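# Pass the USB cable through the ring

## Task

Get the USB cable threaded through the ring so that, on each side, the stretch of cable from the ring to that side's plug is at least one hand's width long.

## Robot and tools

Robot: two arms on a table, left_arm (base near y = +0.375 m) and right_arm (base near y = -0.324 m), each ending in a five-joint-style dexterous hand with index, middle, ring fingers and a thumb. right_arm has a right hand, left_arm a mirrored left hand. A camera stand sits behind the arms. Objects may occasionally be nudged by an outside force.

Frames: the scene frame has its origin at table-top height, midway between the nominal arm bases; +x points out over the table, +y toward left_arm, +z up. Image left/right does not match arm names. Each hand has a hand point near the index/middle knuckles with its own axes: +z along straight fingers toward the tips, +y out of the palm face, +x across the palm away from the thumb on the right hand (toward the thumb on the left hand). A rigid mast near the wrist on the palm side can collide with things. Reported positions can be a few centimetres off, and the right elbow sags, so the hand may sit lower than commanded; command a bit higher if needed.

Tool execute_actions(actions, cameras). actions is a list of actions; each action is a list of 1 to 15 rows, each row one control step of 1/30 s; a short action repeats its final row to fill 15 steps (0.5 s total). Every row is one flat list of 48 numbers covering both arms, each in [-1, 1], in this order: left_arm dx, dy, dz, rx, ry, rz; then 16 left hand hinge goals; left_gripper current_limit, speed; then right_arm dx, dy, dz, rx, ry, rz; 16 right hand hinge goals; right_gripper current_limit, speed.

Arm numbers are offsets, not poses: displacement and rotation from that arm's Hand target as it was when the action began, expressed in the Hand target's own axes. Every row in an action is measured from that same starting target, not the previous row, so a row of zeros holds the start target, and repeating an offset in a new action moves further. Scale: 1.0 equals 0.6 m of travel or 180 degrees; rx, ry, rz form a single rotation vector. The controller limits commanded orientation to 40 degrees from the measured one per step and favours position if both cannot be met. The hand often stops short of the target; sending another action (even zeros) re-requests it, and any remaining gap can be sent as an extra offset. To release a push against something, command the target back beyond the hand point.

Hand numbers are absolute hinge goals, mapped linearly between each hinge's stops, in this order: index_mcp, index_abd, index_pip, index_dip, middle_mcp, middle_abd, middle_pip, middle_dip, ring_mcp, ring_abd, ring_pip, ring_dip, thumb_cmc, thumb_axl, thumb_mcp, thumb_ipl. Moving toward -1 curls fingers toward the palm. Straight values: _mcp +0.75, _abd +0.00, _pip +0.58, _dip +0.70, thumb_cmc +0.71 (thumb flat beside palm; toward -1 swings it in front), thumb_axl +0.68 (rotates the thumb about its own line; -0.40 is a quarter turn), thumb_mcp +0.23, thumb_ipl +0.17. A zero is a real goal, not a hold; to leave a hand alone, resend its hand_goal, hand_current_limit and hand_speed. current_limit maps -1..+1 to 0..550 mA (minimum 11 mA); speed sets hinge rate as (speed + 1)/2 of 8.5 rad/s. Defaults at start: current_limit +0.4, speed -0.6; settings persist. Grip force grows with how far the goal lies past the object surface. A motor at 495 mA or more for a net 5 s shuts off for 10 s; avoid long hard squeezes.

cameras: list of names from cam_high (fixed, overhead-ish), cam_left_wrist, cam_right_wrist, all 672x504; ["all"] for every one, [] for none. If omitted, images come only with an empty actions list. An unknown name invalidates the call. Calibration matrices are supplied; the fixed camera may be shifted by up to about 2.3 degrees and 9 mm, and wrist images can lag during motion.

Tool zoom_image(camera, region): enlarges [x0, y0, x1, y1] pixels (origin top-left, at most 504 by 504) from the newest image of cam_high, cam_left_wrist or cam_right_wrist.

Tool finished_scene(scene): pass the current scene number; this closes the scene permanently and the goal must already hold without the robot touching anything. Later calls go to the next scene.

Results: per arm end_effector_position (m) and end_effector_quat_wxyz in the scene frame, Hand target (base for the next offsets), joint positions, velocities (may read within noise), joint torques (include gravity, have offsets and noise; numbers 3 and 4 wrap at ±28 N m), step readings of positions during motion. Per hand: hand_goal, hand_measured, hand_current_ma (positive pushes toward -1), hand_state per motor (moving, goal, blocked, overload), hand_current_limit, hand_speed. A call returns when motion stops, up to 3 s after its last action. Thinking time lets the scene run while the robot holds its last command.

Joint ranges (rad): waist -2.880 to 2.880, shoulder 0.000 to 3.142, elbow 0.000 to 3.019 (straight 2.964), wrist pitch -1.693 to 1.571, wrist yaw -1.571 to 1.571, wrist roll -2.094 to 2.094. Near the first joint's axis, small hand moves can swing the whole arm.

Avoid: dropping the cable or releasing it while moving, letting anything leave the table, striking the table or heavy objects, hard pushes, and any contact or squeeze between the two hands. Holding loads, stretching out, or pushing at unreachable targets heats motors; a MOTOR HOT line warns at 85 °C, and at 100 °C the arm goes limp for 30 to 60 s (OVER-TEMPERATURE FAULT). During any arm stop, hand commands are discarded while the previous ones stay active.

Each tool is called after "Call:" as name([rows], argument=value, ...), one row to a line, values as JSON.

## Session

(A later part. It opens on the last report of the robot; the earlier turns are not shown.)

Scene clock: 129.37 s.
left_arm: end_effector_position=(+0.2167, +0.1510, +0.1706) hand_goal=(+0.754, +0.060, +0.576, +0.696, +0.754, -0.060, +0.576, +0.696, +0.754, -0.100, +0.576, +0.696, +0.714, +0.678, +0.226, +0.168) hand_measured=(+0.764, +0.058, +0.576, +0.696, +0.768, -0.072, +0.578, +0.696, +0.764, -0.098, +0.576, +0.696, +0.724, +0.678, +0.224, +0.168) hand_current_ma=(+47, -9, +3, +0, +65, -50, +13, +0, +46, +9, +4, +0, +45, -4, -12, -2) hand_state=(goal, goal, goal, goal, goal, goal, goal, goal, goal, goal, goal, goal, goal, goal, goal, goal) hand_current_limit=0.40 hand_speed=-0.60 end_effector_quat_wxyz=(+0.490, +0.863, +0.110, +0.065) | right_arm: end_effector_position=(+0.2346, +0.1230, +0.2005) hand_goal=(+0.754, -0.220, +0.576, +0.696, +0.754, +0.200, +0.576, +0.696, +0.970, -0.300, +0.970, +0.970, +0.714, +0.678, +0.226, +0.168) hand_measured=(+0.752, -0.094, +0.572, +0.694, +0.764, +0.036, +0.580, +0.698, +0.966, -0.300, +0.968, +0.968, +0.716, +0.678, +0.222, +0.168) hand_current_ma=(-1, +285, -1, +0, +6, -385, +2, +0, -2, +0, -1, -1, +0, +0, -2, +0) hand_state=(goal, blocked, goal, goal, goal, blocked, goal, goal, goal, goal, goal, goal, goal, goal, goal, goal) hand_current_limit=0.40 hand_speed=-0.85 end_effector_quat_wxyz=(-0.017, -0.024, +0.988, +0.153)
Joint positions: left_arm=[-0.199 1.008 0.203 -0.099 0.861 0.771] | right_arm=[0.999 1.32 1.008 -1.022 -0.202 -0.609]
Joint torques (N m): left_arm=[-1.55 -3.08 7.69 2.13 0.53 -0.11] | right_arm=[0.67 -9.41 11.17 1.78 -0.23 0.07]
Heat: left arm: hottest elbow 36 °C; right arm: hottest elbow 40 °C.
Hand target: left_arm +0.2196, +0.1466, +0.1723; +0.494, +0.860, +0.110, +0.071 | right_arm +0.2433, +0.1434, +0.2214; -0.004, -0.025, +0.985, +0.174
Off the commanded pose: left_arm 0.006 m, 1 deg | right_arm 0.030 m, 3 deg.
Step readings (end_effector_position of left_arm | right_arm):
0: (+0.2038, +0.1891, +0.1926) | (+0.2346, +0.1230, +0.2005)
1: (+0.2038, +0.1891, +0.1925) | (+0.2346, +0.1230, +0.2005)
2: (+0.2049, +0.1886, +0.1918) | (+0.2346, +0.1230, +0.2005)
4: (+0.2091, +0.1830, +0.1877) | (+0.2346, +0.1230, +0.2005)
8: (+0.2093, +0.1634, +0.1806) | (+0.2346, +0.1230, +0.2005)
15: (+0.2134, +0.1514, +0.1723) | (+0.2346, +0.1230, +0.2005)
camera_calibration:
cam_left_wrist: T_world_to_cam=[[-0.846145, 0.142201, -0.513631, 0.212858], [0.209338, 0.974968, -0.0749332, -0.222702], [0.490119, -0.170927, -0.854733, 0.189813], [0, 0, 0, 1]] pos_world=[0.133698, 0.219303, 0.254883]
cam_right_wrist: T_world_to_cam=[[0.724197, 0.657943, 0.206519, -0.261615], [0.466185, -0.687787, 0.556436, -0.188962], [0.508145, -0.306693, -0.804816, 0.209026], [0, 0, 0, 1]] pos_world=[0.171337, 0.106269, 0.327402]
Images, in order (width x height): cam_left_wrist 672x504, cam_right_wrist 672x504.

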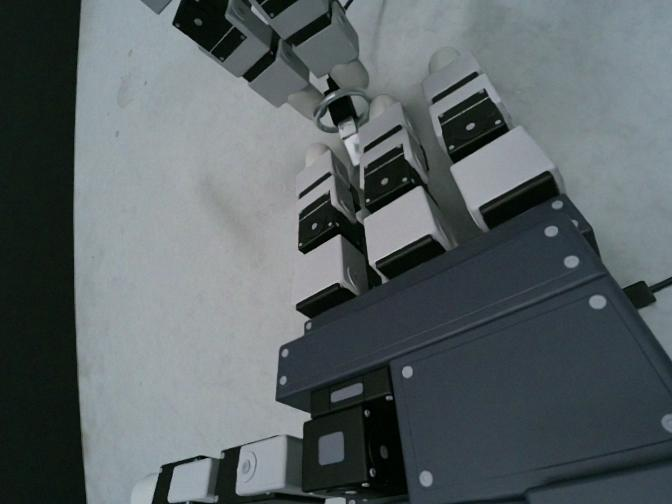

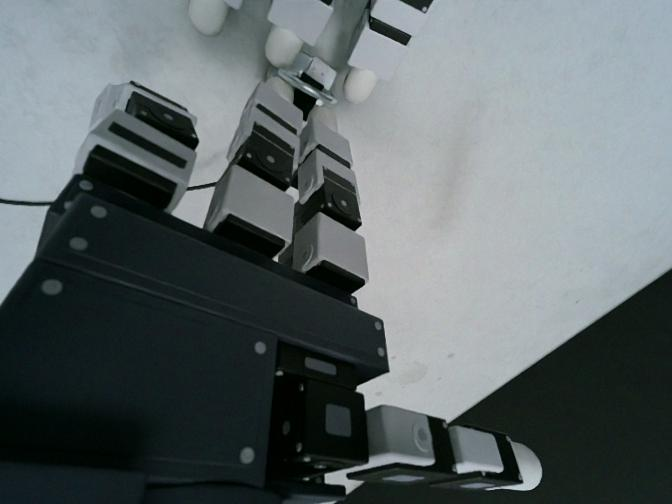

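Call:
execute_actions([
  [[0.0222,0.0255,-0.0982,0,0,0,0.754,0.06,0.576,0.696,0.754,-0.06,0.576,0.696,0.754,-0.1,0.576,0.696,0.714,0.678,0.226,0.168,0.4,-0.6,0,0,0,0,0,0,0.754,-0.22,0.576,0.696,0.754,0.2,0.576,0.696,0.97,-0.3,0.97,0.97,0.714,0.678,0.226,0.168,0.4,-0.85]],
  [[0,0,0,0,0,0,0.754,0.06,0.576,0.696,0.754,-0.06,0.576,0.696,0.754,-0.1,0.576,0.696,0.714,0.678,0.226,0.168,0.4,-0.6,0,0,0,0,0,0,0.754,-0.22,0.576,0.696,0.754,0.2,0.576,0.696,0.97,-0.3,0.97,0.97,0.714,0.678,0.226,0.168,0.4,-0.85]],
  [[-0.0195,-0.028,0.0925,0,0,0,0.754,0.06,0.576,0.696,0.754,-0.06,0.576,0.696,0.754,-0.1,0.576,0.696,0.714,0.678,0.226,0.168,0.4,-0.6,0,0,0,0,0,0,0.754,-0.22,0.576,0.696,0.754,0.2,0.576,0.696,0.97,-0.3,0.97,0.97,0.714,0.678,0.226,0.168,0.4,-0.85]],
], cameras=["cam_left_wrist","cam_right_wrist"])

Call:
zoom_image(camera="cam_left_wrist", region=[270, 60, 430, 180])

Call:
zoom_image(camera="cam_right_wrist", region=[240, 10, 400, 130])

Scene clock: 132.13 s.
left_arm: end_effector_position=(+0.2192, +0.1546, +0.1731) hand_goal=(+0.754, +0.060, +0.576, +0.696, +0.754, -0.060, +0.576, +0.696, +0.754, -0.100, +0.576, +0.696, +0.714, +0.678, +0.226, +0.168) hand_measured=(+0.764, +0.058, +0.576, +0.696, +0.768, -0.062, +0.580, +0.696, +0.764, -0.098, +0.576, +0.696, +0.724, +0.678, +0.224, +0.168) hand_current_ma=(+47, -9, +3, +0, +70, -9, +15, +0, +46, +8, +4, +0, +45, -4, -13, -2) hand_state=(goal, goal, goal, goal, goal, goal, goal, goal, goal, goal, goal, goal, goal, goal, goal, goal) hand_current_limit=0.40 hand_speed=-0.60 end_effector_quat_wxyz=(+0.490, +0.862, +0.109, +0.068) | right_arm: end_effector_position=(+0.2346, +0.1230, +0.2005) hand_goal=(+0.754, -0.220, +0.576, +0.696, +0.754, +0.200, +0.576, +0.696, +0.970, -0.300, +0.970, +0.970, +0.714, +0.678, +0.226, +0.168) hand_measured=(+0.752, -0.094, +0.572, +0.694, +0.764, +0.036, +0.580, +0.698, +0.966, -0.300, +0.968, +0.968, +0.716, +0.678, +0.222, +0.168) hand_current_ma=(-1, +285, -1, +0, +6, -385, +2, +0, -2, +0, -1, -1, +0, +0, -2, +0) hand_state=(goal, blocked, goal, goal, goal, blocked, goal, goal, goal, goal, goal, goal, goal, goal, goal, goal) hand_current_limit=0.40 hand_speed=-0.85 end_effector_quat_wxyz=(-0.017, -0.024, +0.988, +0.153)
Joint positions: left_arm=[-0.178 1.006 0.211 -0.12 0.872 0.795] | right_arm=[0.999 1.32 1.008 -1.022 -0.202 -0.609]
Joint torques (N m): left_arm=[-1.55 -3.02 7.49 1.95 0.67 -0.11] | right_arm=[1.44 -8.59 11.43 1.58 -0.22 0.03]
Heat: left arm: hottest elbow 36 °C; right arm: hottest elbow 40 °C.
Hand target: left_arm +0.2203, +0.1507, +0.1728; +0.494, +0.860, +0.110, +0.071 | right_arm +0.2433, +0.1434, +0.2214; -0.004, -0.025, +0.985, +0.174
Off the commanded pose: left_arm 0.004 m, 1 deg | right_arm 0.030 m, 3 deg.
Step readings (end_effector_position of left_arm | right_arm):
0: (+0.2168, +0.1510, +0.1706) | (+0.2346, +0.1230, +0.2005)
1: (+0.2166, +0.1510, +0.1706) | (+0.2346, +0.1230, +0.2005)
2: (+0.2157, +0.1516, +0.1713) | (+0.2346, +0.1230, +0.2005)
4: (+0.2128, +0.1576, +0.1770) | (+0.2346, +0.1230, +0.2005)
8: (+0.2129, +0.1764, +0.1903) | (+0.2346, +0.1230, +0.2005)
15: (+0.2074, +0.1892, +0.1888) | (+0.2346, +0.1230, +0.2005)
16: (+0.2067, +0.1896, +0.1889) | (+0.2346, +0.1230, +0.2005)
17: (+0.2063, +0.1898, +0.1894) | (+0.2346, +0.1230, +0.2005)
19: (+0.2059, +0.1901, +0.1907) | (+0.2346, +0.1230, +0.2005)
23: (+0.2057, +0.1901, +0.1933) | (+0.2346, +0.1230, +0.2005)
30: (+0.2041, +0.1899, +0.1930) | (+0.2346, +0.1230, +0.2005)
31: (+0.2041, +0.1899, +0.1927) | (+0.2346, +0.1230, +0.2005)
32: (+0.2052, +0.1894, +0.1922) | (+0.2346, +0.1230, +0.2005)
34: (+0.2095, +0.1839, +0.1883) | (+0.2346, +0.1230, +0.2005)
38: (+0.2110, +0.1661, +0.1819) | (+0.2346, +0.1230, +0.2005)
45: (+0.2137, +0.1551, +0.1726) | (+0.2346, +0.1230, +0.2005)
camera_calibration:
cam_left_wrist: T_world_to_cam=[[-0.842612, 0.140502, -0.51987, 0.216215], [0.208389, 0.975228, -0.0741898, -0.226454], [0.496568, -0.170848, -0.851018, 0.189268], [0, 0, 0, 1]] pos_world=[0.135391, 0.222802, 0.256674]
cam_right_wrist: T_world_to_cam=[[0.724197, 0.657943, 0.206519, -0.261615], [0.466185, -0.687787, 0.556436, -0.188962], [0.508145, -0.306693, -0.804816, 0.209026], [0, 0, 0, 1]] pos_world=[0.171337, 0.106269, 0.327402]
Images, in order (width x height): cam_left_wrist 672x504, cam_right_wrist 672x504.

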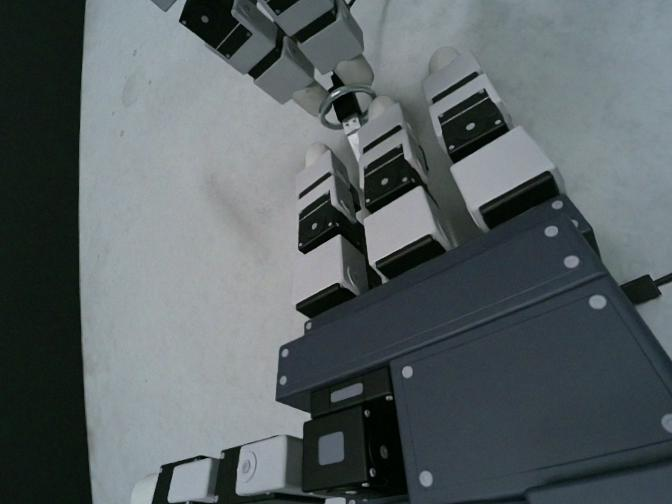

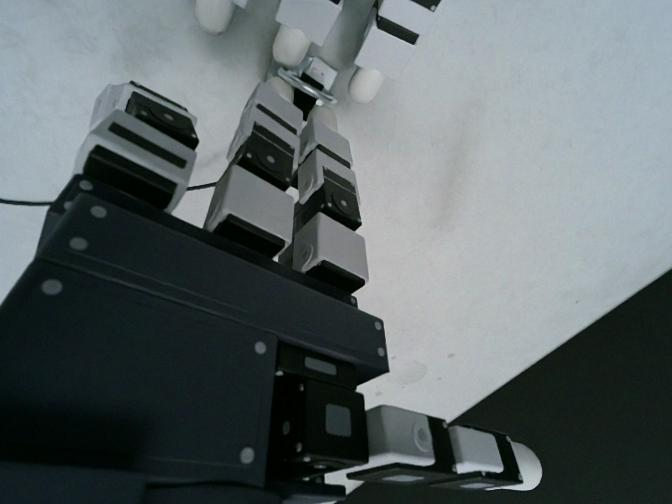

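Scaled by 3.150 from the camera's 672x504 image, which has a finer 960x720 frame.

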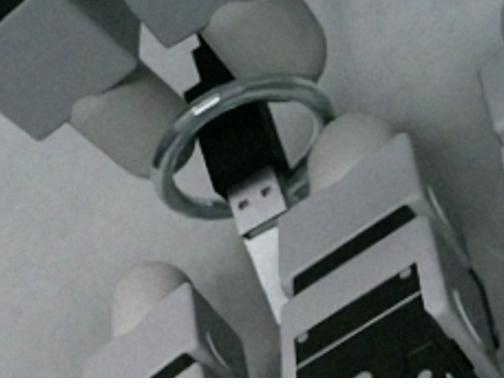

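Scaled by 3.150 from the camera's 672x504 image, which has a finer 960x720 frame.

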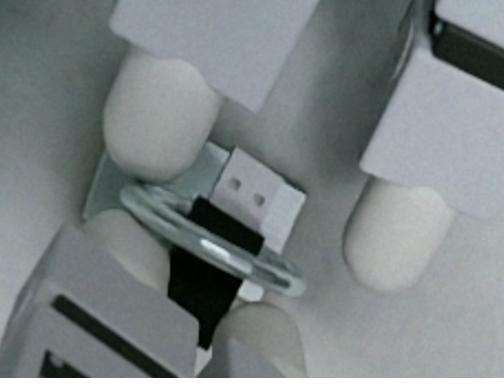

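Call:
execute_actions([
  [[-0.003,0.0023,0.0038,0,0,0,0.754,0.06,0.576,0.696,0.754,-0.06,0.576,0.696,0.754,-0.1,0.576,0.696,0.714,0.678,0.226,0.168,0.4,-0.6,0,0,0,0,0,0,0.754,-0.22,0.576,0.696,0.754,0.2,0.576,0.696,0.97,-0.3,0.97,0.97,0.714,0.678,0.226,0.168,0.4,-0.85]],
  [[0,0,0,0,0,0,0.754,-0.06,0.576,0.696,0.754,0.06,0.576,0.696,0.754,-0.1,0.576,0.696,0.714,0.678,0.226,0.168,0.4,-0.85,0,0,0,0,0,0,0.754,-0.22,0.576,0.696,0.754,0.2,0.576,0.696,0.97,-0.3,0.97,0.97,0.714,0.678,0.226,0.168,0.4,-0.85]],
], cameras=["cam_left_wrist","cam_right_wrist"])

Call:
zoom_image(camera="cam_left_wrist", region=[270, 60, 430, 180])

Call:
zoom_image(camera="cam_right_wrist", region=[240, 10, 400, 130])

Scene clock: 134.70 s.
left_arm: end_effector_position=(+0.2191, +0.1552, +0.1705) hand_goal=(+0.754, -0.060, +0.576, +0.696, +0.754, +0.060, +0.576, +0.696, +0.754, -0.100, +0.576, +0.696, +0.714, +0.678, +0.226, +0.168) hand_measured=(+0.764, -0.056, +0.576, +0.696, +0.766, -0.072, +0.574, +0.686, +0.764, -0.098, +0.576, +0.696, +0.724, +0.678, +0.224, +0.168) hand_current_ma=(+47, +15, +3, +0, +58, -385, -11, -42, +46, +8, +4, +0, +45, -4, -13, -2) hand_state=(goal, goal, goal, goal, goal, blocked, goal, goal, goal, goal, goal, goal, goal, goal, goal, goal) hand_current_limit=0.40 hand_speed=-0.85 end_effector_quat_wxyz=(+0.492, +0.860, +0.118, +0.070) | right_arm: end_effector_position=(+0.2346, +0.1230, +0.2005) hand_goal=(+0.754, -0.220, +0.576, +0.696, +0.754, +0.200, +0.576, +0.696, +0.970, -0.300, +0.970, +0.970, +0.714, +0.678, +0.226, +0.168) hand_measured=(+0.752, -0.094, +0.572, +0.694, +0.764, +0.036, +0.580, +0.698, +0.966, -0.300, +0.968, +0.968, +0.716, +0.678, +0.222, +0.168) hand_current_ma=(-1, +285, -1, +0, +6, -385, +2, +0, -2, +0, -1, -1, +0, +0, -2, +0) hand_state=(goal, blocked, goal, goal, goal, blocked, goal, goal, goal, goal, goal, goal, goal, goal, goal, goal) hand_current_limit=0.40 hand_speed=-0.85 end_effector_quat_wxyz=(-0.017, -0.024, +0.988, +0.153)
Joint positions: left_arm=[-0.185 1.006 0.194 -0.077 0.861 0.756] | right_arm=[0.999 1.32 1.008 -1.022 -0.202 -0.609]
Joint torques (N m): left_arm=[-2.61 -2.96 7.8 2.18 0.36 -0.13] | right_arm=[0.67 -9 11.3 1.78 -0.22 0.09]
Heat: left arm: hottest elbow 35 °C; right arm: hottest elbow 40 °C.
Hand target: left_arm +0.2192, +0.1476, +0.1728; +0.494, +0.860, +0.110, +0.071 | right_arm +0.2433, +0.1434, +0.2214; -0.004, -0.025, +0.985, +0.174
Off the commanded pose: left_arm 0.008 m, 1 deg | right_arm 0.030 m, 3 deg.
Step readings (end_effector_position of left_arm | right_arm):
0: (+0.2192, +0.1546, +0.1731) | (+0.2346, +0.1230, +0.2005)
1: (+0.2193, +0.1546, +0.1731) | (+0.2346, +0.1230, +0.2005)
2: (+0.2191, +0.1543, +0.1730) | (+0.2346, +0.1230, +0.2005)
4: (+0.2188, +0.1537, +0.1726) | (+0.2346, +0.1230, +0.2005)
8: (+0.2194, +0.1544, +0.1721) | (+0.2346, +0.1230, +0.2005)
15: (+0.2198, +0.1550, +0.1717) | (+0.2346, +0.1230, +0.2005)
16: (+0.2199, +0.1550, +0.1717) | (+0.2346, +0.1230, +0.2005)
17: (+0.2200, +0.1551, +0.1717) | (+0.2346, +0.1230, +0.2005)
19: (+0.2199, +0.1550, +0.1716) | (+0.2346, +0.1230, +0.2005)
23: (+0.2193, +0.1552, +0.1708) | (+0.2346, +0.1230, +0.2005)
30: (+0.2191, +0.1552, +0.1705) | (+0.2346, +0.1230, +0.2005)
camera_calibration:
cam_left_wrist: T_world_to_cam=[[-0.847621, 0.121209, -0.516572, 0.218311], [0.189445, 0.978524, -0.0812498, -0.222446], [0.49563, -0.166731, -0.85238, 0.186988], [0, 0, 0, 1]] pos_world=[0.13451, 0.222384, 0.254084]
cam_right_wrist: T_world_to_cam=[[0.724197, 0.657943, 0.206519, -0.261615], [0.466185, -0.687787, 0.556436, -0.188962], [0.508145, -0.306693, -0.804816, 0.209026], [0, 0, 0, 1]] pos_world=[0.171337, 0.106269, 0.327402]
Images, in order (width x height): cam_left_wrist 672x504, cam_right_wrist 672x504.

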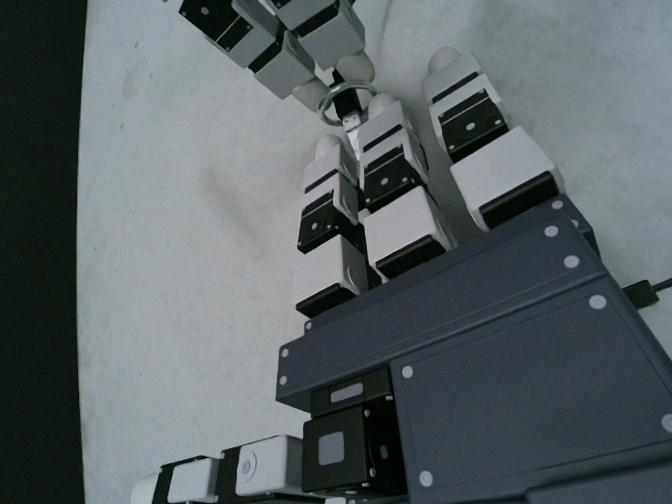

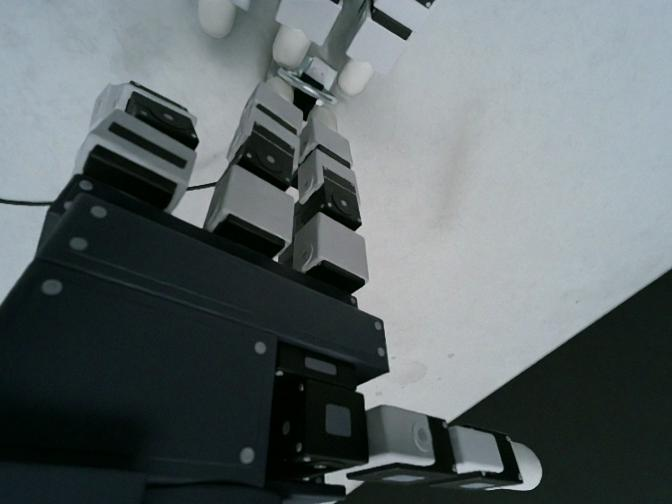

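Scaled by 3.150 from the camera's 672x504 image, which has a finer 960x720 frame.

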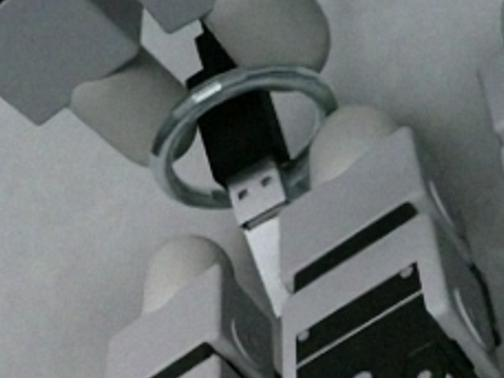

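Scaled by 3.150 from the camera's 672x504 image, which has a finer 960x720 frame.

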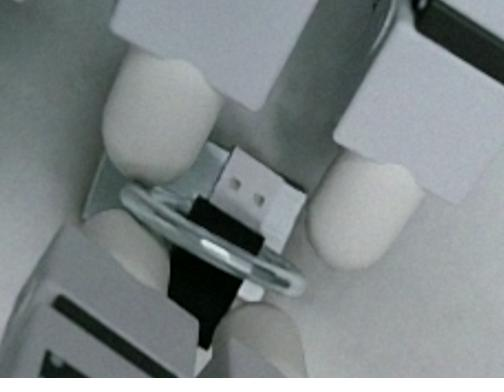

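Call:
execute_actions([
  [[0.0223,0.0257,-0.0965,0,0,0,0.754,0.06,0.576,0.696,0.754,-0.06,0.576,0.696,0.754,-0.1,0.576,0.696,0.714,0.678,0.226,0.168,0.4,-0.6,0,0.0047,0.0017,0,0,0,0.754,-0.22,0.576,0.696,0.754,0.2,0.576,0.696,0.97,-0.3,0.97,0.97,0.714,0.678,0.226,0.168,0.4,-0.85]],
  [[0,0,0,0,0,0,0.754,0.06,0.576,0.696,0.754,-0.06,0.576,0.696,0.754,-0.1,0.576,0.696,0.714,0.678,0.226,0.168,0.4,-0.6,0,0,0,0,0,0,0.754,-0.22,0.576,0.696,0.754,0.2,0.576,0.696,0.97,-0.3,0.97,0.97,0.714,0.678,0.226,0.168,0.4,-0.85]],
  [[-0.0187,-0.0275,0.0877,0,0,0,0.754,0.06,0.576,0.696,0.754,-0.06,0.576,0.696,0.754,-0.1,0.576,0.696,0.714,0.678,0.226,0.168,0.4,-0.6,0,0,0,0,0,0,0.754,-0.22,0.576,0.696,0.754,0.2,0.576,0.696,0.97,-0.3,0.97,0.97,0.714,0.678,0.226,0.168,0.4,-0.85]],
], cameras=["cam_left_wrist","cam_right_wrist"])

Call:
zoom_image(camera="cam_left_wrist", region=[270, 60, 430, 180])

Call:
zoom_image(camera="cam_right_wrist", region=[240, 10, 400, 130])

Scene clock: 138.80 s.
left_arm: end_effector_position=(+0.2192, +0.1568, +0.1753) hand_goal=(+0.754, +0.060, +0.576, +0.696, +0.754, -0.060, +0.576, +0.696, +0.754, -0.100, +0.576, +0.696, +0.714, +0.678, +0.226, +0.168) hand_measured=(+0.764, +0.058, +0.576, +0.696, +0.768, -0.062, +0.576, +0.694, +0.764, -0.098, +0.576, +0.696, +0.724, +0.678, +0.224, +0.168) hand_current_ma=(+47, -10, +3, +0, +71, -7, +2, -12, +46, +8, +4, +0, +45, -4, -13, -2) hand_state=(goal, goal, goal, goal, goal, goal, goal, goal, goal, goal, goal, goal, goal, goal, goal, goal) hand_current_limit=0.40 hand_speed=-0.60 end_effector_quat_wxyz=(+0.491, +0.862, +0.109, +0.070) | right_arm: end_effector_position=(+0.2349, +0.1251, +0.2003) hand_goal=(+0.754, -0.220, +0.576, +0.696, +0.754, +0.200, +0.576, +0.696, +0.970, -0.300, +0.970, +0.970, +0.714, +0.678, +0.226, +0.168) hand_measured=(+0.752, -0.094, +0.574, +0.694, +0.770, +0.036, +0.584, +0.698, +0.966, -0.300, +0.968, +0.968, +0.716, +0.678, +0.222, +0.168) hand_current_ma=(+0, +285, -1, +0, +15, -385, +5, +1, -2, +0, -1, -1, +0, +0, -2, +0) hand_state=(goal, blocked, goal, goal, goal, blocked, goal, goal, goal, goal, goal, goal, goal, goal, goal, goal) hand_current_limit=0.40 hand_speed=-0.85 end_effector_quat_wxyz=(-0.016, -0.024, +0.988, +0.152)
Joint positions: left_arm=[-0.167 0.994 0.214 -0.14 0.878 0.807] | right_arm=[1.002 1.326 1.013 -1.022 -0.199 -0.605]
Joint torques (N m): left_arm=[-1.49 -3.08 7.46 1.89 0.69 -0.11] | right_arm=[1.55 -8.88 11.32 1.61 -0.32 0.11]
Heat: left arm: hottest elbow 35 °C; right arm: hottest elbow 41 °C.
Hand target: left_arm +0.2199, +0.1530, +0.1746; +0.494, +0.859, +0.110, +0.071 | right_arm +0.2430, +0.1465, +0.2213; -0.004, -0.025, +0.985, +0.174
Off the commanded pose: left_arm 0.004 m, 0 deg | right_arm 0.031 m, 3 deg.
Step readings (end_effector_position of left_arm | right_arm):
0: (+0.2191, +0.1552, +0.1705) | (+0.2346, +0.1230, +0.2005)
1: (+0.2189, +0.1552, +0.1707) | (+0.2346, +0.1230, +0.2005)
2: (+0.2177, +0.1558, +0.1715) | (+0.2346, +0.1231, +0.2003)
4: (+0.2141, +0.1605, +0.1768) | (+0.2346, +0.1235, +0.2005)
8: (+0.2117, +0.1775, +0.1893) | (+0.2347, +0.1248, +0.2005)
15: (+0.2075, +0.1895, +0.1894) | (+0.2349, +0.1251, +0.2003)
16: (+0.2069, +0.1898, +0.1895) | (+0.2349, +0.1251, +0.2003)
17: (+0.2065, +0.1900, +0.1901) | (+0.2349, +0.1251, +0.2003)
19: (+0.2061, +0.1902, +0.1914) | (+0.2349, +0.1251, +0.2003)
23: (+0.2057, +0.1902, +0.1935) | (+0.2349, +0.1251, +0.2003)
30: (+0.2040, +0.1900, +0.1929) | (+0.2349, +0.1251, +0.2003)
31: (+0.2038, +0.1899, +0.1928) | (+0.2349, +0.1251, +0.2003)
32: (+0.2051, +0.1895, +0.1922) | (+0.2349, +0.1251, +0.2003)
34: (+0.2092, +0.1847, +0.1887) | (+0.2349, +0.1251, +0.2003)
38: (+0.2112, +0.1674, +0.1827) | (+0.2349, +0.1251, +0.2003)
45: (+0.2140, +0.1574, +0.1744) | (+0.2349, +0.1251, +0.2003)
camera_calibration:
cam_left_wrist: T_world_to_cam=[[-0.841296, 0.138957, -0.52241, 0.217534], [0.207499, 0.975378, -0.0747156, -0.228291], [0.499165, -0.171257, -0.849415, 0.190703], [0, 0, 0, 1]] pos_world=[0.135189, 0.225102, 0.258571]
cam_right_wrist: T_world_to_cam=[[0.724816, 0.657485, 0.205805, -0.263124], [0.464969, -0.687275, 0.558082, -0.187671], [0.508376, -0.308814, -0.803858, 0.209379], [0, 0, 0, 1]] pos_world=[0.171535, 0.108678, 0.3272]
Images, in order (width x height): cam_left_wrist 672x504, cam_right_wrist 672x504.

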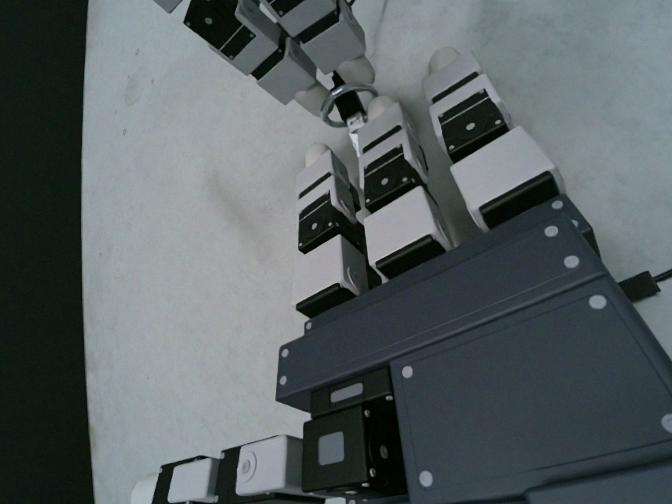

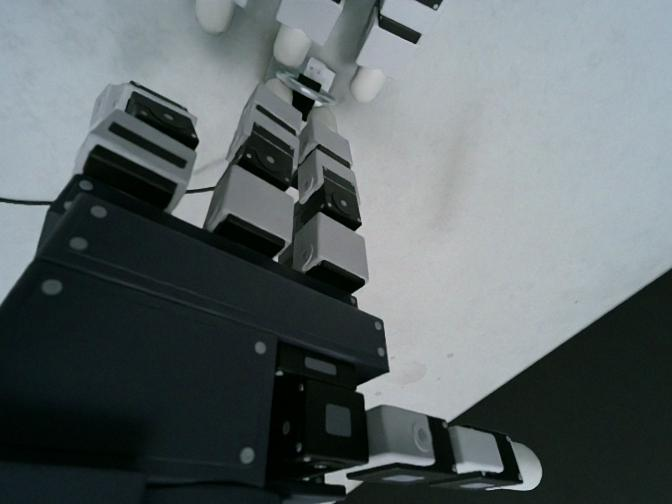

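Scaled by 3.150 from the camera's 672x504 image, which has a finer 960x720 frame.

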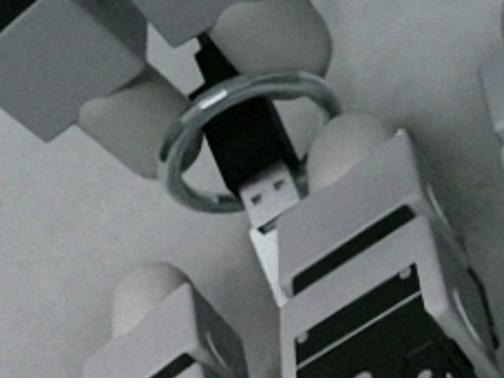

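Scaled by 3.150 from the camera's 672x504 image, which has a finer 960x720 frame.

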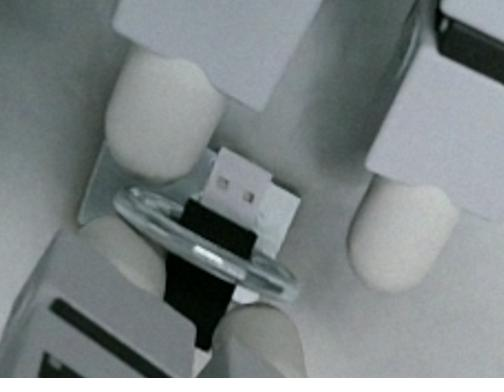

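Call:
execute_actions([
  [[-0.0101,-0.0004,-0.0009,0,0,0,0.754,0.06,0.576,0.696,0.754,-0.06,0.576,0.696,0.754,-0.1,0.576,0.696,0.714,0.678,0.226,0.168,0.4,-0.6,0,0,0,0,0,0,0.754,-0.22,0.576,0.696,0.754,0.2,0.576,0.696,0.97,-0.3,0.97,0.97,0.714,0.678,0.226,0.168,0.4,-0.85]],
], cameras=["cam_left_wrist","cam_right_wrist"])

Call:
zoom_image(camera="cam_left_wrist", region=[270, 60, 430, 180])

Call:
zoom_image(camera="cam_right_wrist", region=[240, 10, 400, 130])

Scene clock: 140.10 s.
left_arm: end_effector_position=(+0.2137, +0.1554, +0.1688) hand_goal=(+0.754, +0.060, +0.576, +0.696, +0.754, -0.060, +0.576, +0.696, +0.754, -0.100, +0.576, +0.696, +0.714, +0.678, +0.226, +0.168) hand_measured=(+0.764, +0.058, +0.576, +0.696, +0.768, -0.062, +0.576, +0.694, +0.764, -0.098, +0.576, +0.696, +0.724, +0.678, +0.224, +0.168) hand_current_ma=(+47, -10, +3, +0, +71, -7, +2, -12, +46, +8, +4, +0, +45, -4, -13, -2) hand_state=(goal, goal, goal, goal, goal, goal, goal, goal, goal, goal, goal, goal, goal, goal, goal, goal) hand_current_limit=0.40 hand_speed=-0.60 end_effector_quat_wxyz=(+0.489, +0.862, +0.116, +0.064) | right_arm: end_effector_position=(+0.2349, +0.1251, +0.2003) hand_goal=(+0.754, -0.220, +0.576, +0.696, +0.754, +0.200, +0.576, +0.696, +0.970, -0.300, +0.970, +0.970, +0.714, +0.678, +0.226, +0.168) hand_measured=(+0.752, -0.094, +0.574, +0.694, +0.770, +0.036, +0.584, +0.698, +0.966, -0.300, +0.968, +0.968, +0.716, +0.678, +0.222, +0.168) hand_current_ma=(+0, +285, -1, +0, +15, -385, +5, +1, -2, +0, -1, -1, +0, +0, -2, +0) hand_state=(goal, blocked, goal, goal, goal, blocked, goal, goal, goal, goal, goal, goal, goal, goal, goal, goal) hand_current_limit=0.40 hand_speed=-0.85 end_effector_quat_wxyz=(-0.016, -0.024, +0.988, +0.152)
Joint positions: left_arm=[-0.185 0.989 0.191 -0.113 0.865 0.773] | right_arm=[1.002 1.326 1.013 -1.022 -0.199 -0.605]
Joint torques (N m): left_arm=[-1.61 -4.31 7.49 1.92 0.67 -0.09] | right_arm=[0.79 -9 11.48 1.63 -0.31 0.09]
Heat: left arm: hottest elbow 35 °C; right arm: hottest elbow 41 °C.
Hand target: left_arm +0.2140, +0.1521, +0.1745; +0.494, +0.860, +0.110, +0.071 | right_arm +0.2430, +0.1465, +0.2213; -0.004, -0.025, +0.985, +0.174
Off the commanded pose: left_arm 0.007 m, 1 deg | right_arm 0.031 m, 3 deg.
Step readings (end_effector_position of left_arm | right_arm):
0: (+0.2193, +0.1569, +0.1753) | (+0.2349, +0.1251, +0.2003)
1: (+0.2194, +0.1569, +0.1753) | (+0.2349, +0.1251, +0.2003)
2: (+0.2192, +0.1568, +0.1748) | (+0.2349, +0.1251, +0.2003)
4: (+0.2183, +0.1565, +0.1732) | (+0.2349, +0.1251, +0.2003)
8: (+0.2140, +0.1555, +0.1688) | (+0.2349, +0.1251, +0.2003)
15: (+0.2133, +0.1553, +0.1685) | (+0.2349, +0.1251, +0.2003)
camera_calibration:
cam_left_wrist: T_world_to_cam=[[-0.851112, 0.13302, -0.507852, 0.210305], [0.198842, 0.976975, -0.0773453, -0.224116], [0.485871, -0.166812, -0.857965, 0.191293], [0, 0, 0, 1]] pos_world=[0.130613, 0.222891, 0.253592]
cam_right_wrist: T_world_to_cam=[[0.724816, 0.657485, 0.205805, -0.263124], [0.464969, -0.687275, 0.558082, -0.187671], [0.508376, -0.308814, -0.803858, 0.209379], [0, 0, 0, 1]] pos_world=[0.171535, 0.108678, 0.3272]
Images, in order (width x height): cam_left_wrist 672x504, cam_right_wrist 672x504.

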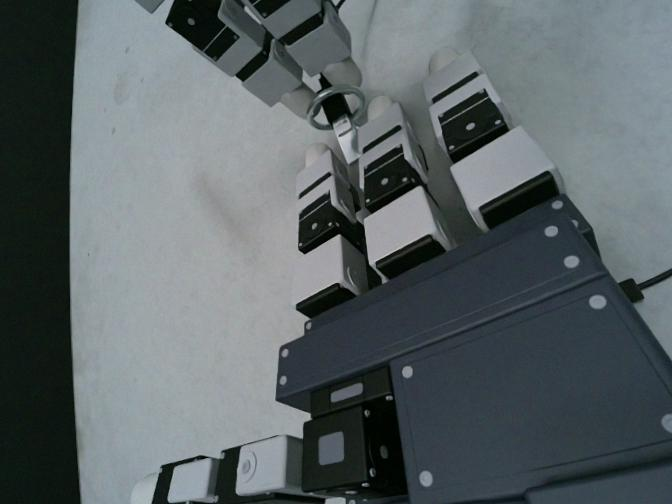

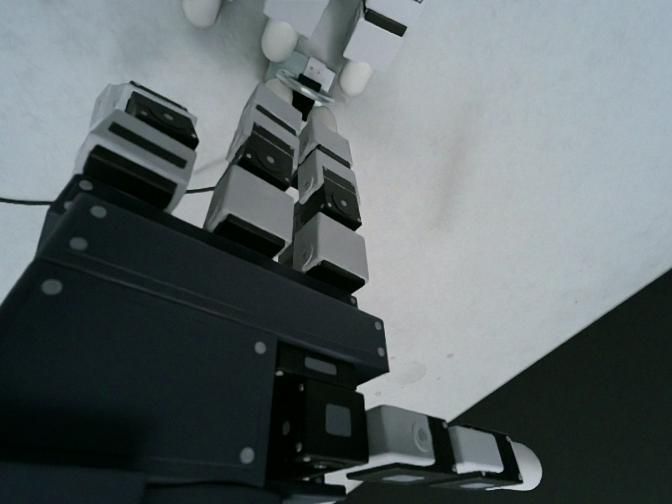

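Scaled by 3.150 from the camera's 672x504 image, which has a finer 960x720 frame.

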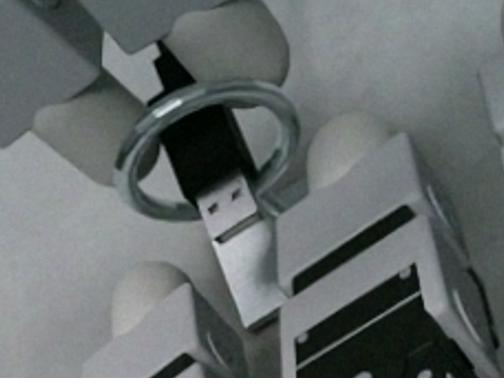

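Scaled by 3.150 from the camera's 672x504 image, which has a finer 960x720 frame.

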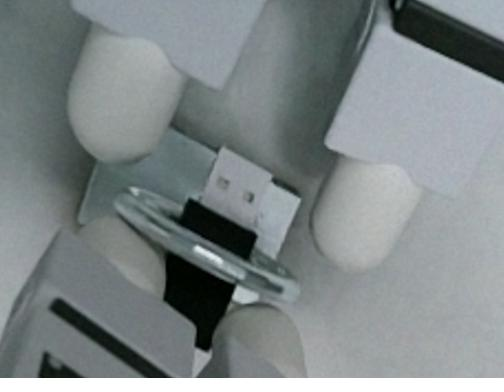

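Call:
execute_actions(actions=[], cameras=["cam_high"])

Call:
zoom_image(camera="cam_high", region=[430, 225, 490, 275])

Scene clock: 140.27 s.
left_arm: end_effector_position=(+0.2137, +0.1554, +0.1688) hand_goal=(+0.754, +0.060, +0.576, +0.696, +0.754, -0.060, +0.576, +0.696, +0.754, -0.100, +0.576, +0.696, +0.714, +0.678, +0.226, +0.168) hand_measured=(+0.764, +0.058, +0.576, +0.696, +0.768, -0.062, +0.576, +0.694, +0.764, -0.098, +0.576, +0.696, +0.724, +0.678, +0.224, +0.168) hand_current_ma=(+47, -10, +3, +0, +71, -7, +2, -12, +46, +8, +4, +0, +45, -4, -13, -2) hand_state=(goal, goal, goal, goal, goal, goal, goal, goal, goal, goal, goal, goal, goal, goal, goal, goal) hand_current_limit=0.40 hand_speed=-0.60 end_effector_quat_wxyz=(+0.489, +0.862, +0.116, +0.064) | right_arm: end_effector_position=(+0.2349, +0.1251, +0.2003) hand_goal=(+0.754, -0.220, +0.576, +0.696, +0.754, +0.200, +0.576, +0.696, +0.970, -0.300, +0.970, +0.970, +0.714, +0.678, +0.226, +0.168) hand_measured=(+0.752, -0.094, +0.574, +0.694, +0.770, +0.036, +0.584, +0.698, +0.966, -0.300, +0.968, +0.968, +0.716, +0.678, +0.222, +0.168) hand_current_ma=(+0, +285, -1, +0, +15, -385, +5, +1, -2, +0, -1, -1, +0, +0, -2, +0) hand_state=(goal, blocked, goal, goal, goal, blocked, goal, goal, goal, goal, goal, goal, goal, goal, goal, goal) hand_current_limit=0.40 hand_speed=-0.85 end_effector_quat_wxyz=(-0.016, -0.024, +0.988, +0.152)
Joint positions: left_arm=[-0.185 0.989 0.191 -0.113 0.865 0.772] | right_arm=[1.002 1.326 1.013 -1.022 -0.199 -0.605]
Joint velocities: within noise
Joint torques (N m): left_arm=[-1.44 -4.37 7.45 1.92 0.67 -0.12] | right_arm=[1.14 -8.41 11.49 1.66 -0.32 0.04]
Heat: left arm: hottest elbow 35 °C; right arm: hottest elbow 41 °C.
Hand target: left_arm +0.2140, +0.1521, +0.1745; +0.494, +0.860, +0.110, +0.071 | right_arm +0.2430, +0.1465, +0.2213; -0.004, -0.025, +0.985, +0.174
Off the commanded pose: left_arm 0.007 m, 1 deg | right_arm 0.031 m, 3 deg.
Images, in order (width x height): cam_high 672x504.

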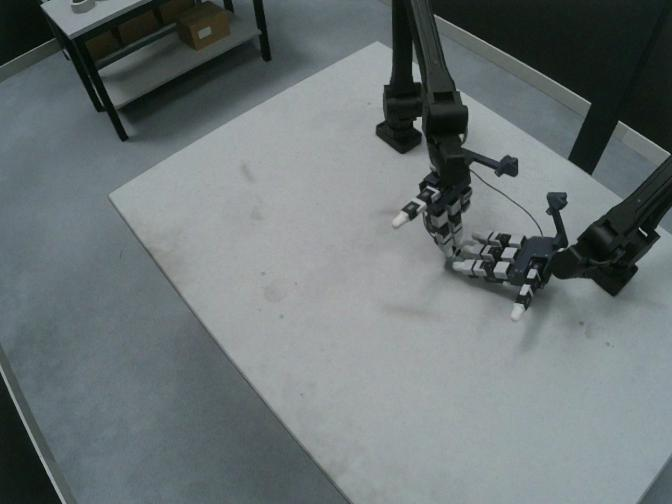

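Scaled by 8.400 from the camera's 672x504 image, which has a finer 960x720 frame.

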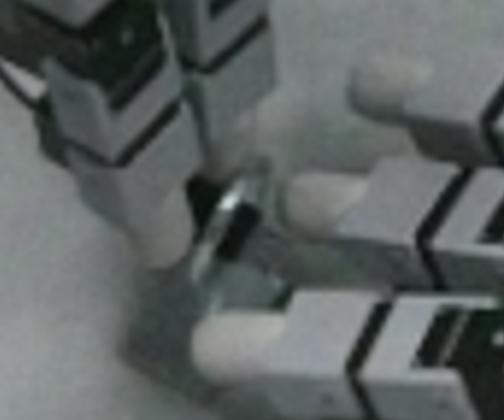

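Call:
execute_actions([
  [[0.0158,0.0262,-0.0897,0,0,0,0.754,0.06,0.576,0.696,0.754,-0.06,0.576,0.696,0.754,-0.1,0.576,0.696,0.714,0.678,0.226,0.168,0.4,-0.6,0,0,0,0,0,0,0.754,-0.22,0.576,0.696,0.754,0.2,0.576,0.696,0.97,-0.3,0.97,0.97,0.714,0.678,0.226,0.168,0.4,-0.85]],
  [[0,0,0,0,0,0,0.754,0.06,0.576,0.696,0.754,-0.06,0.576,0.696,0.754,-0.1,0.576,0.696,0.714,0.678,0.226,0.168,0.4,-0.6,0,0,0,0,0,0,0.754,-0.22,0.576,0.696,0.754,0.2,0.576,0.696,0.97,-0.3,0.97,0.97,0.714,0.678,0.226,0.168,0.4,-0.85]],
  [[-0.0205,-0.0207,0.0893,0,0,0,0.754,0.06,0.576,0.696,0.754,-0.06,0.576,0.696,0.754,-0.1,0.576,0.696,0.714,0.678,0.226,0.168,0.4,-0.6,0,0,0,0,0,0,0.754,-0.22,0.576,0.696,0.754,0.2,0.576,0.696,0.97,-0.3,0.97,0.97,0.714,0.678,0.226,0.168,0.4,-0.85]],
], cameras=["cam_high","cam_left_wrist","cam_right_wrist"])

Call:
zoom_image(camera="cam_left_wrist", region=[270, 60, 430, 180])

Call:
zoom_image(camera="cam_right_wrist", region=[240, 10, 400, 130])

Call:
zoom_image(camera="cam_high", region=[430, 225, 490, 275])

Scene clock: 142.93 s.
left_arm: end_effector_position=(+0.2107, +0.1538, +0.1781) hand_goal=(+0.754, +0.060, +0.576, +0.696, +0.754, -0.060, +0.576, +0.696, +0.754, -0.100, +0.576, +0.696, +0.714, +0.678, +0.226, +0.168) hand_measured=(+0.764, +0.058, +0.576, +0.696, +0.768, -0.062, +0.576, +0.694, +0.764, -0.098, +0.576, +0.696, +0.724, +0.678, +0.224, +0.168) hand_current_ma=(+47, -9, +3, +0, +71, -6, +2, -12, +46, +8, +4, +0, +45, -4, -13, -2) hand_state=(goal, goal, goal, goal, goal, goal, goal, goal, goal, goal, goal, goal, goal, goal, goal, goal) hand_current_limit=0.40 hand_speed=-0.60 end_effector_quat_wxyz=(+0.490, +0.862, +0.108, +0.069) | right_arm: end_effector_position=(+0.2349, +0.1251, +0.2003) hand_goal=(+0.754, -0.220, +0.576, +0.696, +0.754, +0.200, +0.576, +0.696, +0.970, -0.300, +0.970, +0.970, +0.714, +0.678, +0.226, +0.168) hand_measured=(+0.752, -0.094, +0.574, +0.694, +0.770, +0.036, +0.584, +0.698, +0.966, -0.300, +0.968, +0.968, +0.716, +0.678, +0.222, +0.168) hand_current_ma=(+0, +285, -1, +0, +15, -385, +5, +1, -2, +0, -1, -1, +0, +0, -2, +0) hand_state=(goal, blocked, goal, goal, goal, blocked, goal, goal, goal, goal, goal, goal, goal, goal, goal, goal) hand_current_limit=0.40 hand_speed=-0.85 end_effector_quat_wxyz=(-0.016, -0.024, +0.988, +0.152)
Joint positions: left_arm=[-0.192 0.94 0.198 -0.158 0.863 0.778] | right_arm=[1.002 1.326 1.013 -1.022 -0.199 -0.605]
Joint torques (N m): left_arm=[-1.44 -2.61 7.73 1.94 0.66 -0.1] | right_arm=[0.85 -9 11.52 1.83 -0.26 0.06]
Heat: left arm: hottest elbow 35 °C; right arm: hottest elbow 41 °C.
Hand target: left_arm +0.2116, +0.1499, +0.1775; +0.494, +0.859, +0.110, +0.071 | right_arm +0.2430, +0.1465, +0.2213; -0.004, -0.025, +0.985, +0.174
Off the commanded pose: left_arm 0.004 m, 1 deg | right_arm 0.031 m, 3 deg.
Step readings (end_effector_position of left_arm | right_arm):
0: (+0.2137, +0.1554, +0.1688) | (+0.2349, +0.1251, +0.2003)
1: (+0.2137, +0.1554, +0.1690) | (+0.2349, +0.1251, +0.2003)
2: (+0.2122, +0.1557, +0.1704) | (+0.2349, +0.1251, +0.2003)
4: (+0.2085, +0.1603, +0.1775) | (+0.2349, +0.1251, +0.2003)
8: (+0.2061, +0.1771, +0.1920) | (+0.2349, +0.1251, +0.2003)
15: (+0.1989, +0.1891, +0.1874) | (+0.2349, +0.1251, +0.2003)
16: (+0.1985, +0.1896, +0.1876) | (+0.2349, +0.1251, +0.2003)
17: (+0.1981, +0.1898, +0.1881) | (+0.2349, +0.1251, +0.2003)
19: (+0.1978, +0.1901, +0.1896) | (+0.2349, +0.1251, +0.2003)
23: (+0.1979, +0.1901, +0.1928) | (+0.2349, +0.1251, +0.2003)
30: (+0.1961, +0.1899, +0.1922) | (+0.2349, +0.1251, +0.2003)
31: (+0.1959, +0.1898, +0.1921) | (+0.2349, +0.1251, +0.2003)
32: (+0.1971, +0.1893, +0.1915) | (+0.2349, +0.1251, +0.2003)
34: (+0.2007, +0.1841, +0.1887) | (+0.2349, +0.1251, +0.2003)
38: (+0.2016, +0.1655, +0.1853) | (+0.2349, +0.1251, +0.2003)
45: (+0.2052, +0.1545, +0.1776) | (+0.2349, +0.1251, +0.2003)
camera_calibration:
cam_left_wrist: T_world_to_cam=[[-0.841654, 0.140519, -0.521415, 0.211988], [0.208436, 0.975261, -0.073622, -0.2237], [0.49817, -0.170646, -0.850121, 0.197038], [0, 0, 0, 1]] pos_world=[0.126889, 0.222002, 0.261571]
cam_right_wrist: T_world_to_cam=[[0.724816, 0.657485, 0.205805, -0.263124], [0.464969, -0.687275, 0.558082, -0.187671], [0.508376, -0.308814, -0.803858, 0.209379], [0, 0, 0, 1]] pos_world=[0.171535, 0.108678, 0.3272]

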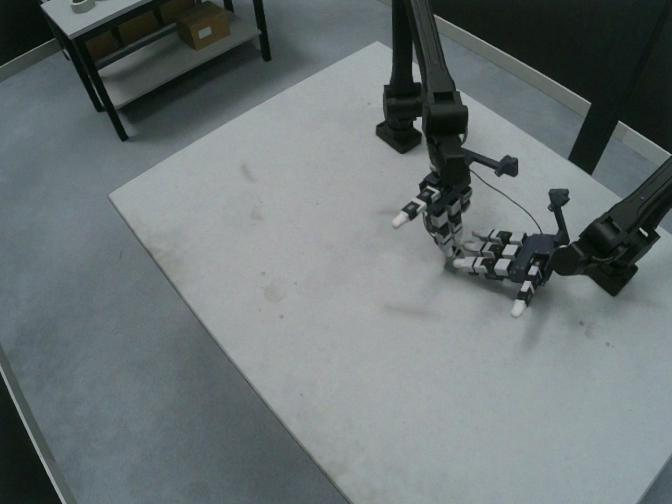

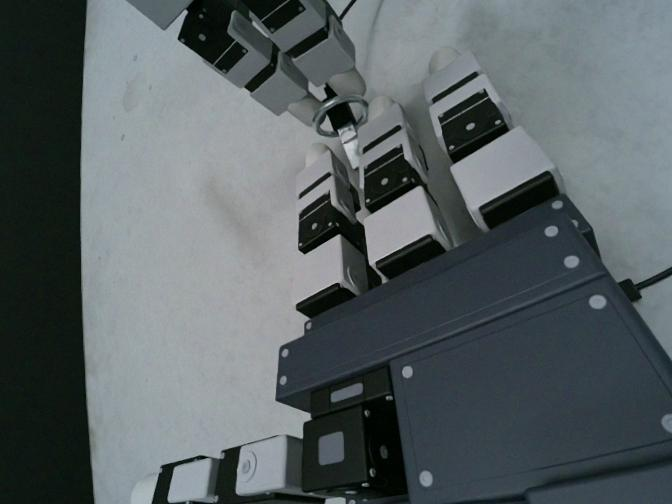

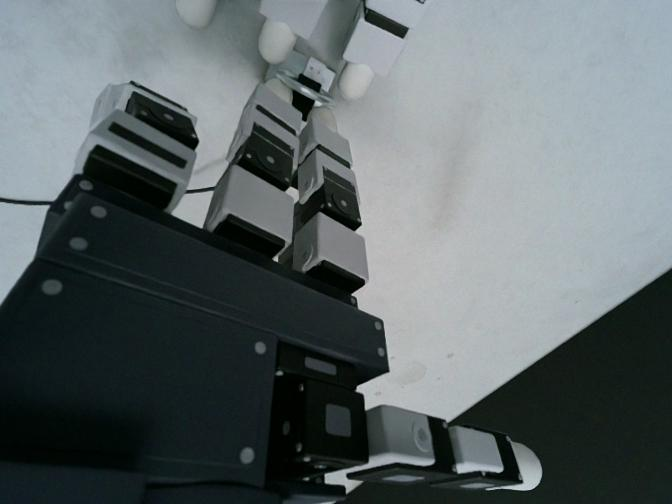

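Scaled by 3.150 from the camera's 672x504 image, which has a finer 960x720 frame.

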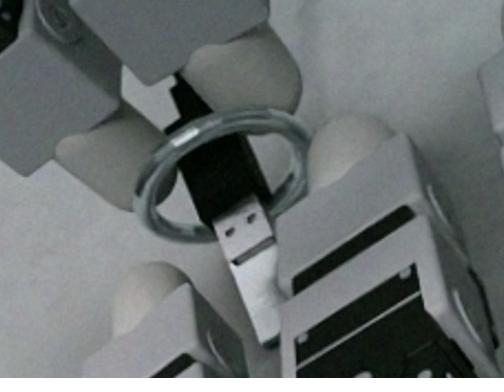

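Scaled by 3.150 from the camera's 672x504 image, which has a finer 960x720 frame.

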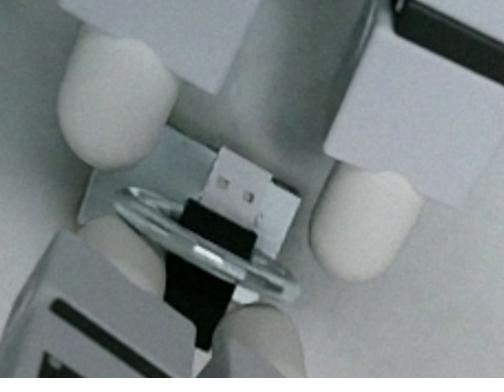

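Scaled by 8.400 from the camera's 672x504 image, which has a finer 960x720 frame.

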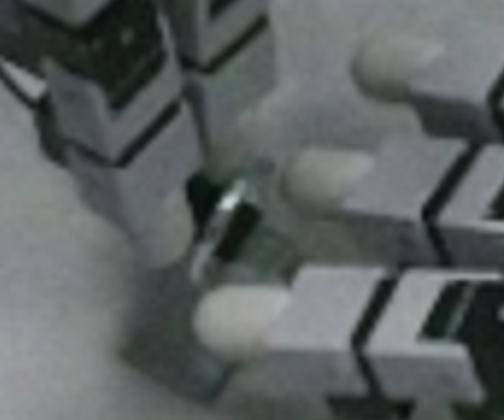

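Call:
execute_actions([
  [[0,0,0,0,0,0,0.754,-0.22,0.576,0.696,0.754,0.22,0.576,0.696,0.754,-0.1,0.576,0.696,0.714,0.678,0.226,0.168,0.4,-0.85,0,0,0,0,0,0,0.754,-0.22,0.576,0.696,0.754,0.2,0.576,0.696,0.97,-0.3,0.97,0.97,0.714,0.678,0.226,0.168,0.4,-0.85]],
], cameras=["cam_high","cam_left_wrist","cam_right_wrist"])

Call:
zoom_image(camera="cam_left_wrist", region=[270, 60, 430, 180])

Call:
zoom_image(camera="cam_right_wrist", region=[240, 10, 400, 130])

Call:
zoom_image(camera="cam_high", region=[430, 225, 490, 275])

Scene clock: 143.93 s.
left_arm: end_effector_position=(+0.2112, +0.1533, +0.1765) hand_goal=(+0.754, -0.220, +0.576, +0.696, +0.754, +0.220, +0.576, +0.696, +0.754, -0.100, +0.576, +0.696, +0.714, +0.678, +0.226, +0.168) hand_measured=(+0.764, -0.072, +0.578, +0.696, +0.768, +0.076, +0.576, +0.694, +0.764, -0.098, +0.576, +0.696, +0.724, +0.678, +0.224, +0.168) hand_current_ma=(+48, +385, +6, +0, +69, -385, +2, -12, +46, +8, +4, +0, +45, -4, -13, -2) hand_state=(goal, blocked, goal, goal, goal, blocked, goal, goal, goal, goal, goal, goal, goal, goal, goal, goal) hand_current_limit=0.40 hand_speed=-0.85 end_effector_quat_wxyz=(+0.492, +0.861, +0.112, +0.071) | right_arm: end_effector_position=(+0.2351, +0.1250, +0.2000) hand_goal=(+0.754, -0.220, +0.576, +0.696, +0.754, +0.200, +0.576, +0.696, +0.970, -0.300, +0.970, +0.970, +0.714, +0.678, +0.226, +0.168) hand_measured=(+0.756, -0.094, +0.576, +0.694, +0.770, +0.036, +0.584, +0.698, +0.966, -0.300, +0.968, +0.968, +0.716, +0.678, +0.222, +0.168) hand_current_ma=(+0, +285, +0, +0, +15, -385, +5, +1, -2, +0, -1, -1, +0, +0, -2, +0) hand_state=(goal, blocked, goal, goal, goal, blocked, goal, goal, goal, goal, goal, goal, goal, goal, goal, goal) hand_current_limit=0.40 hand_speed=-0.85 end_effector_quat_wxyz=(-0.016, -0.023, +0.988, +0.152)
Joint positions: left_arm=[-0.199 0.945 0.189 -0.125 0.855 0.756] | right_arm=[1.002 1.326 1.013 -1.022 -0.198 -0.604]
Joint torques (N m): left_arm=[-1.55 -2.73 7.72 2 0.65 -0.09] | right_arm=[0.21 -8.76 11.51 1.47 -0.32 0.11]
Heat: left arm: hottest elbow 35 °C; right arm: hottest elbow 41 °C.
Hand target: left_arm +0.2116, +0.1500, +0.1775; +0.494, +0.860, +0.110, +0.071 | right_arm +0.2431, +0.1465, +0.2213; -0.004, -0.025, +0.985, +0.173
Off the commanded pose: left_arm 0.004 m, 0 deg | right_arm 0.031 m, 3 deg.
Step readings (end_effector_position of left_arm | right_arm):
0: (+0.2108, +0.1538, +0.1781) | (+0.2349, +0.1251, +0.2003)
1: (+0.2108, +0.1538, +0.1781) | (+0.2349, +0.1251, +0.2003)
2: (+0.2109, +0.1538, +0.1779) | (+0.2349, +0.1251, +0.2003)
4: (+0.2111, +0.1535, +0.1780) | (+0.2349, +0.1251, +0.2003)
8: (+0.2111, +0.1533, +0.1773) | (+0.2350, +0.1251, +0.2002)
15: (+0.2111, +0.1532, +0.1767) | (+0.2351, +0.1250, +0.2000)
camera_calibration:
cam_left_wrist: T_world_to_cam=[[-0.842274, 0.131289, -0.522817, 0.213361], [0.199944, 0.976791, -0.0768255, -0.221325], [0.500596, -0.169242, -0.848976, 0.194501], [0, 0, 0, 1]] pos_world=[0.126594, 0.221094, 0.259672]
cam_right_wrist: T_world_to_cam=[[0.725366, 0.656994, 0.205434, -0.263123], [0.464239, -0.687255, 0.558715, -0.187561], [0.508257, -0.309903, -0.803514, 0.209146], [0, 0, 0, 1]] pos_world=[0.171634, 0.108783, 0.3269]

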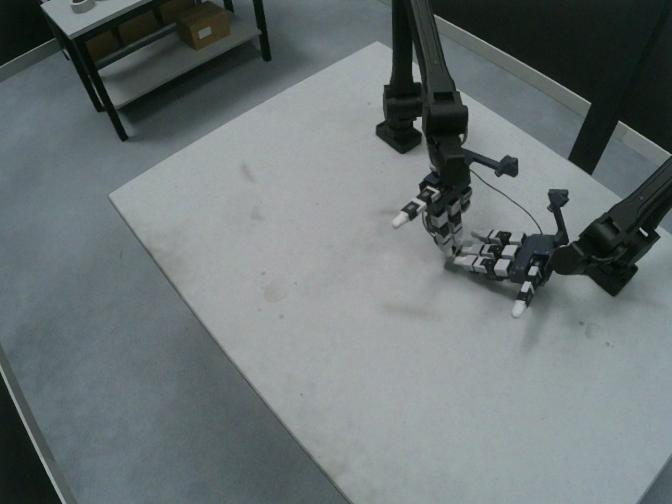

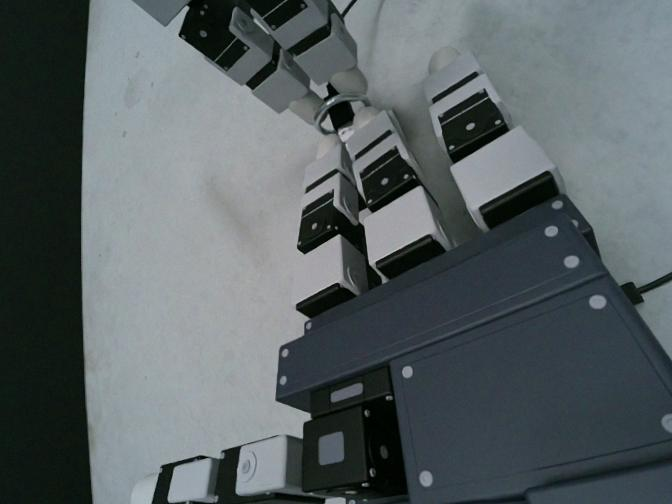

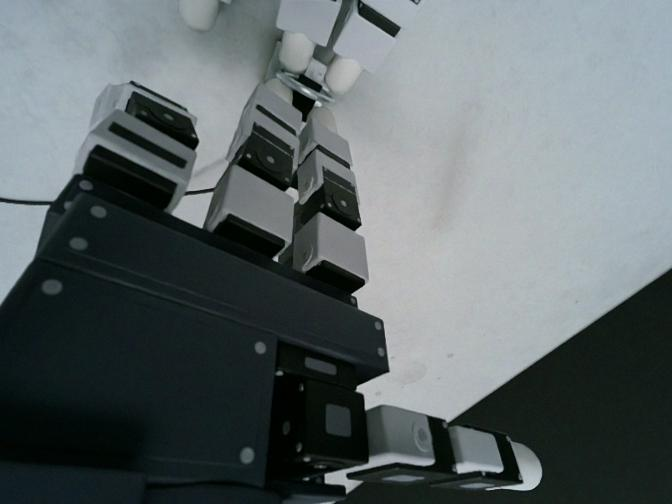

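Scaled by 3.150 from the camera's 672x504 image, which has a finer 960x720 frame.

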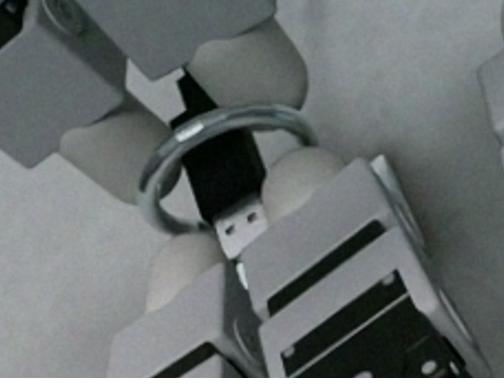

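Scaled by 3.150 from the camera's 672x504 image, which has a finer 960x720 frame.

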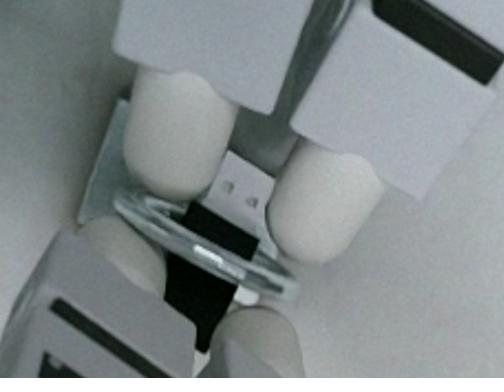

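Scaled by 8.400 from the camera's 672x504 image, which has a finer 960x720 frame.

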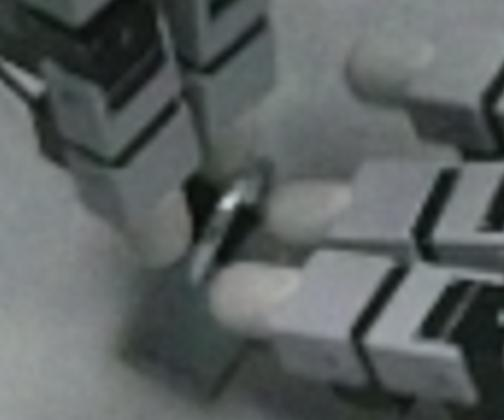

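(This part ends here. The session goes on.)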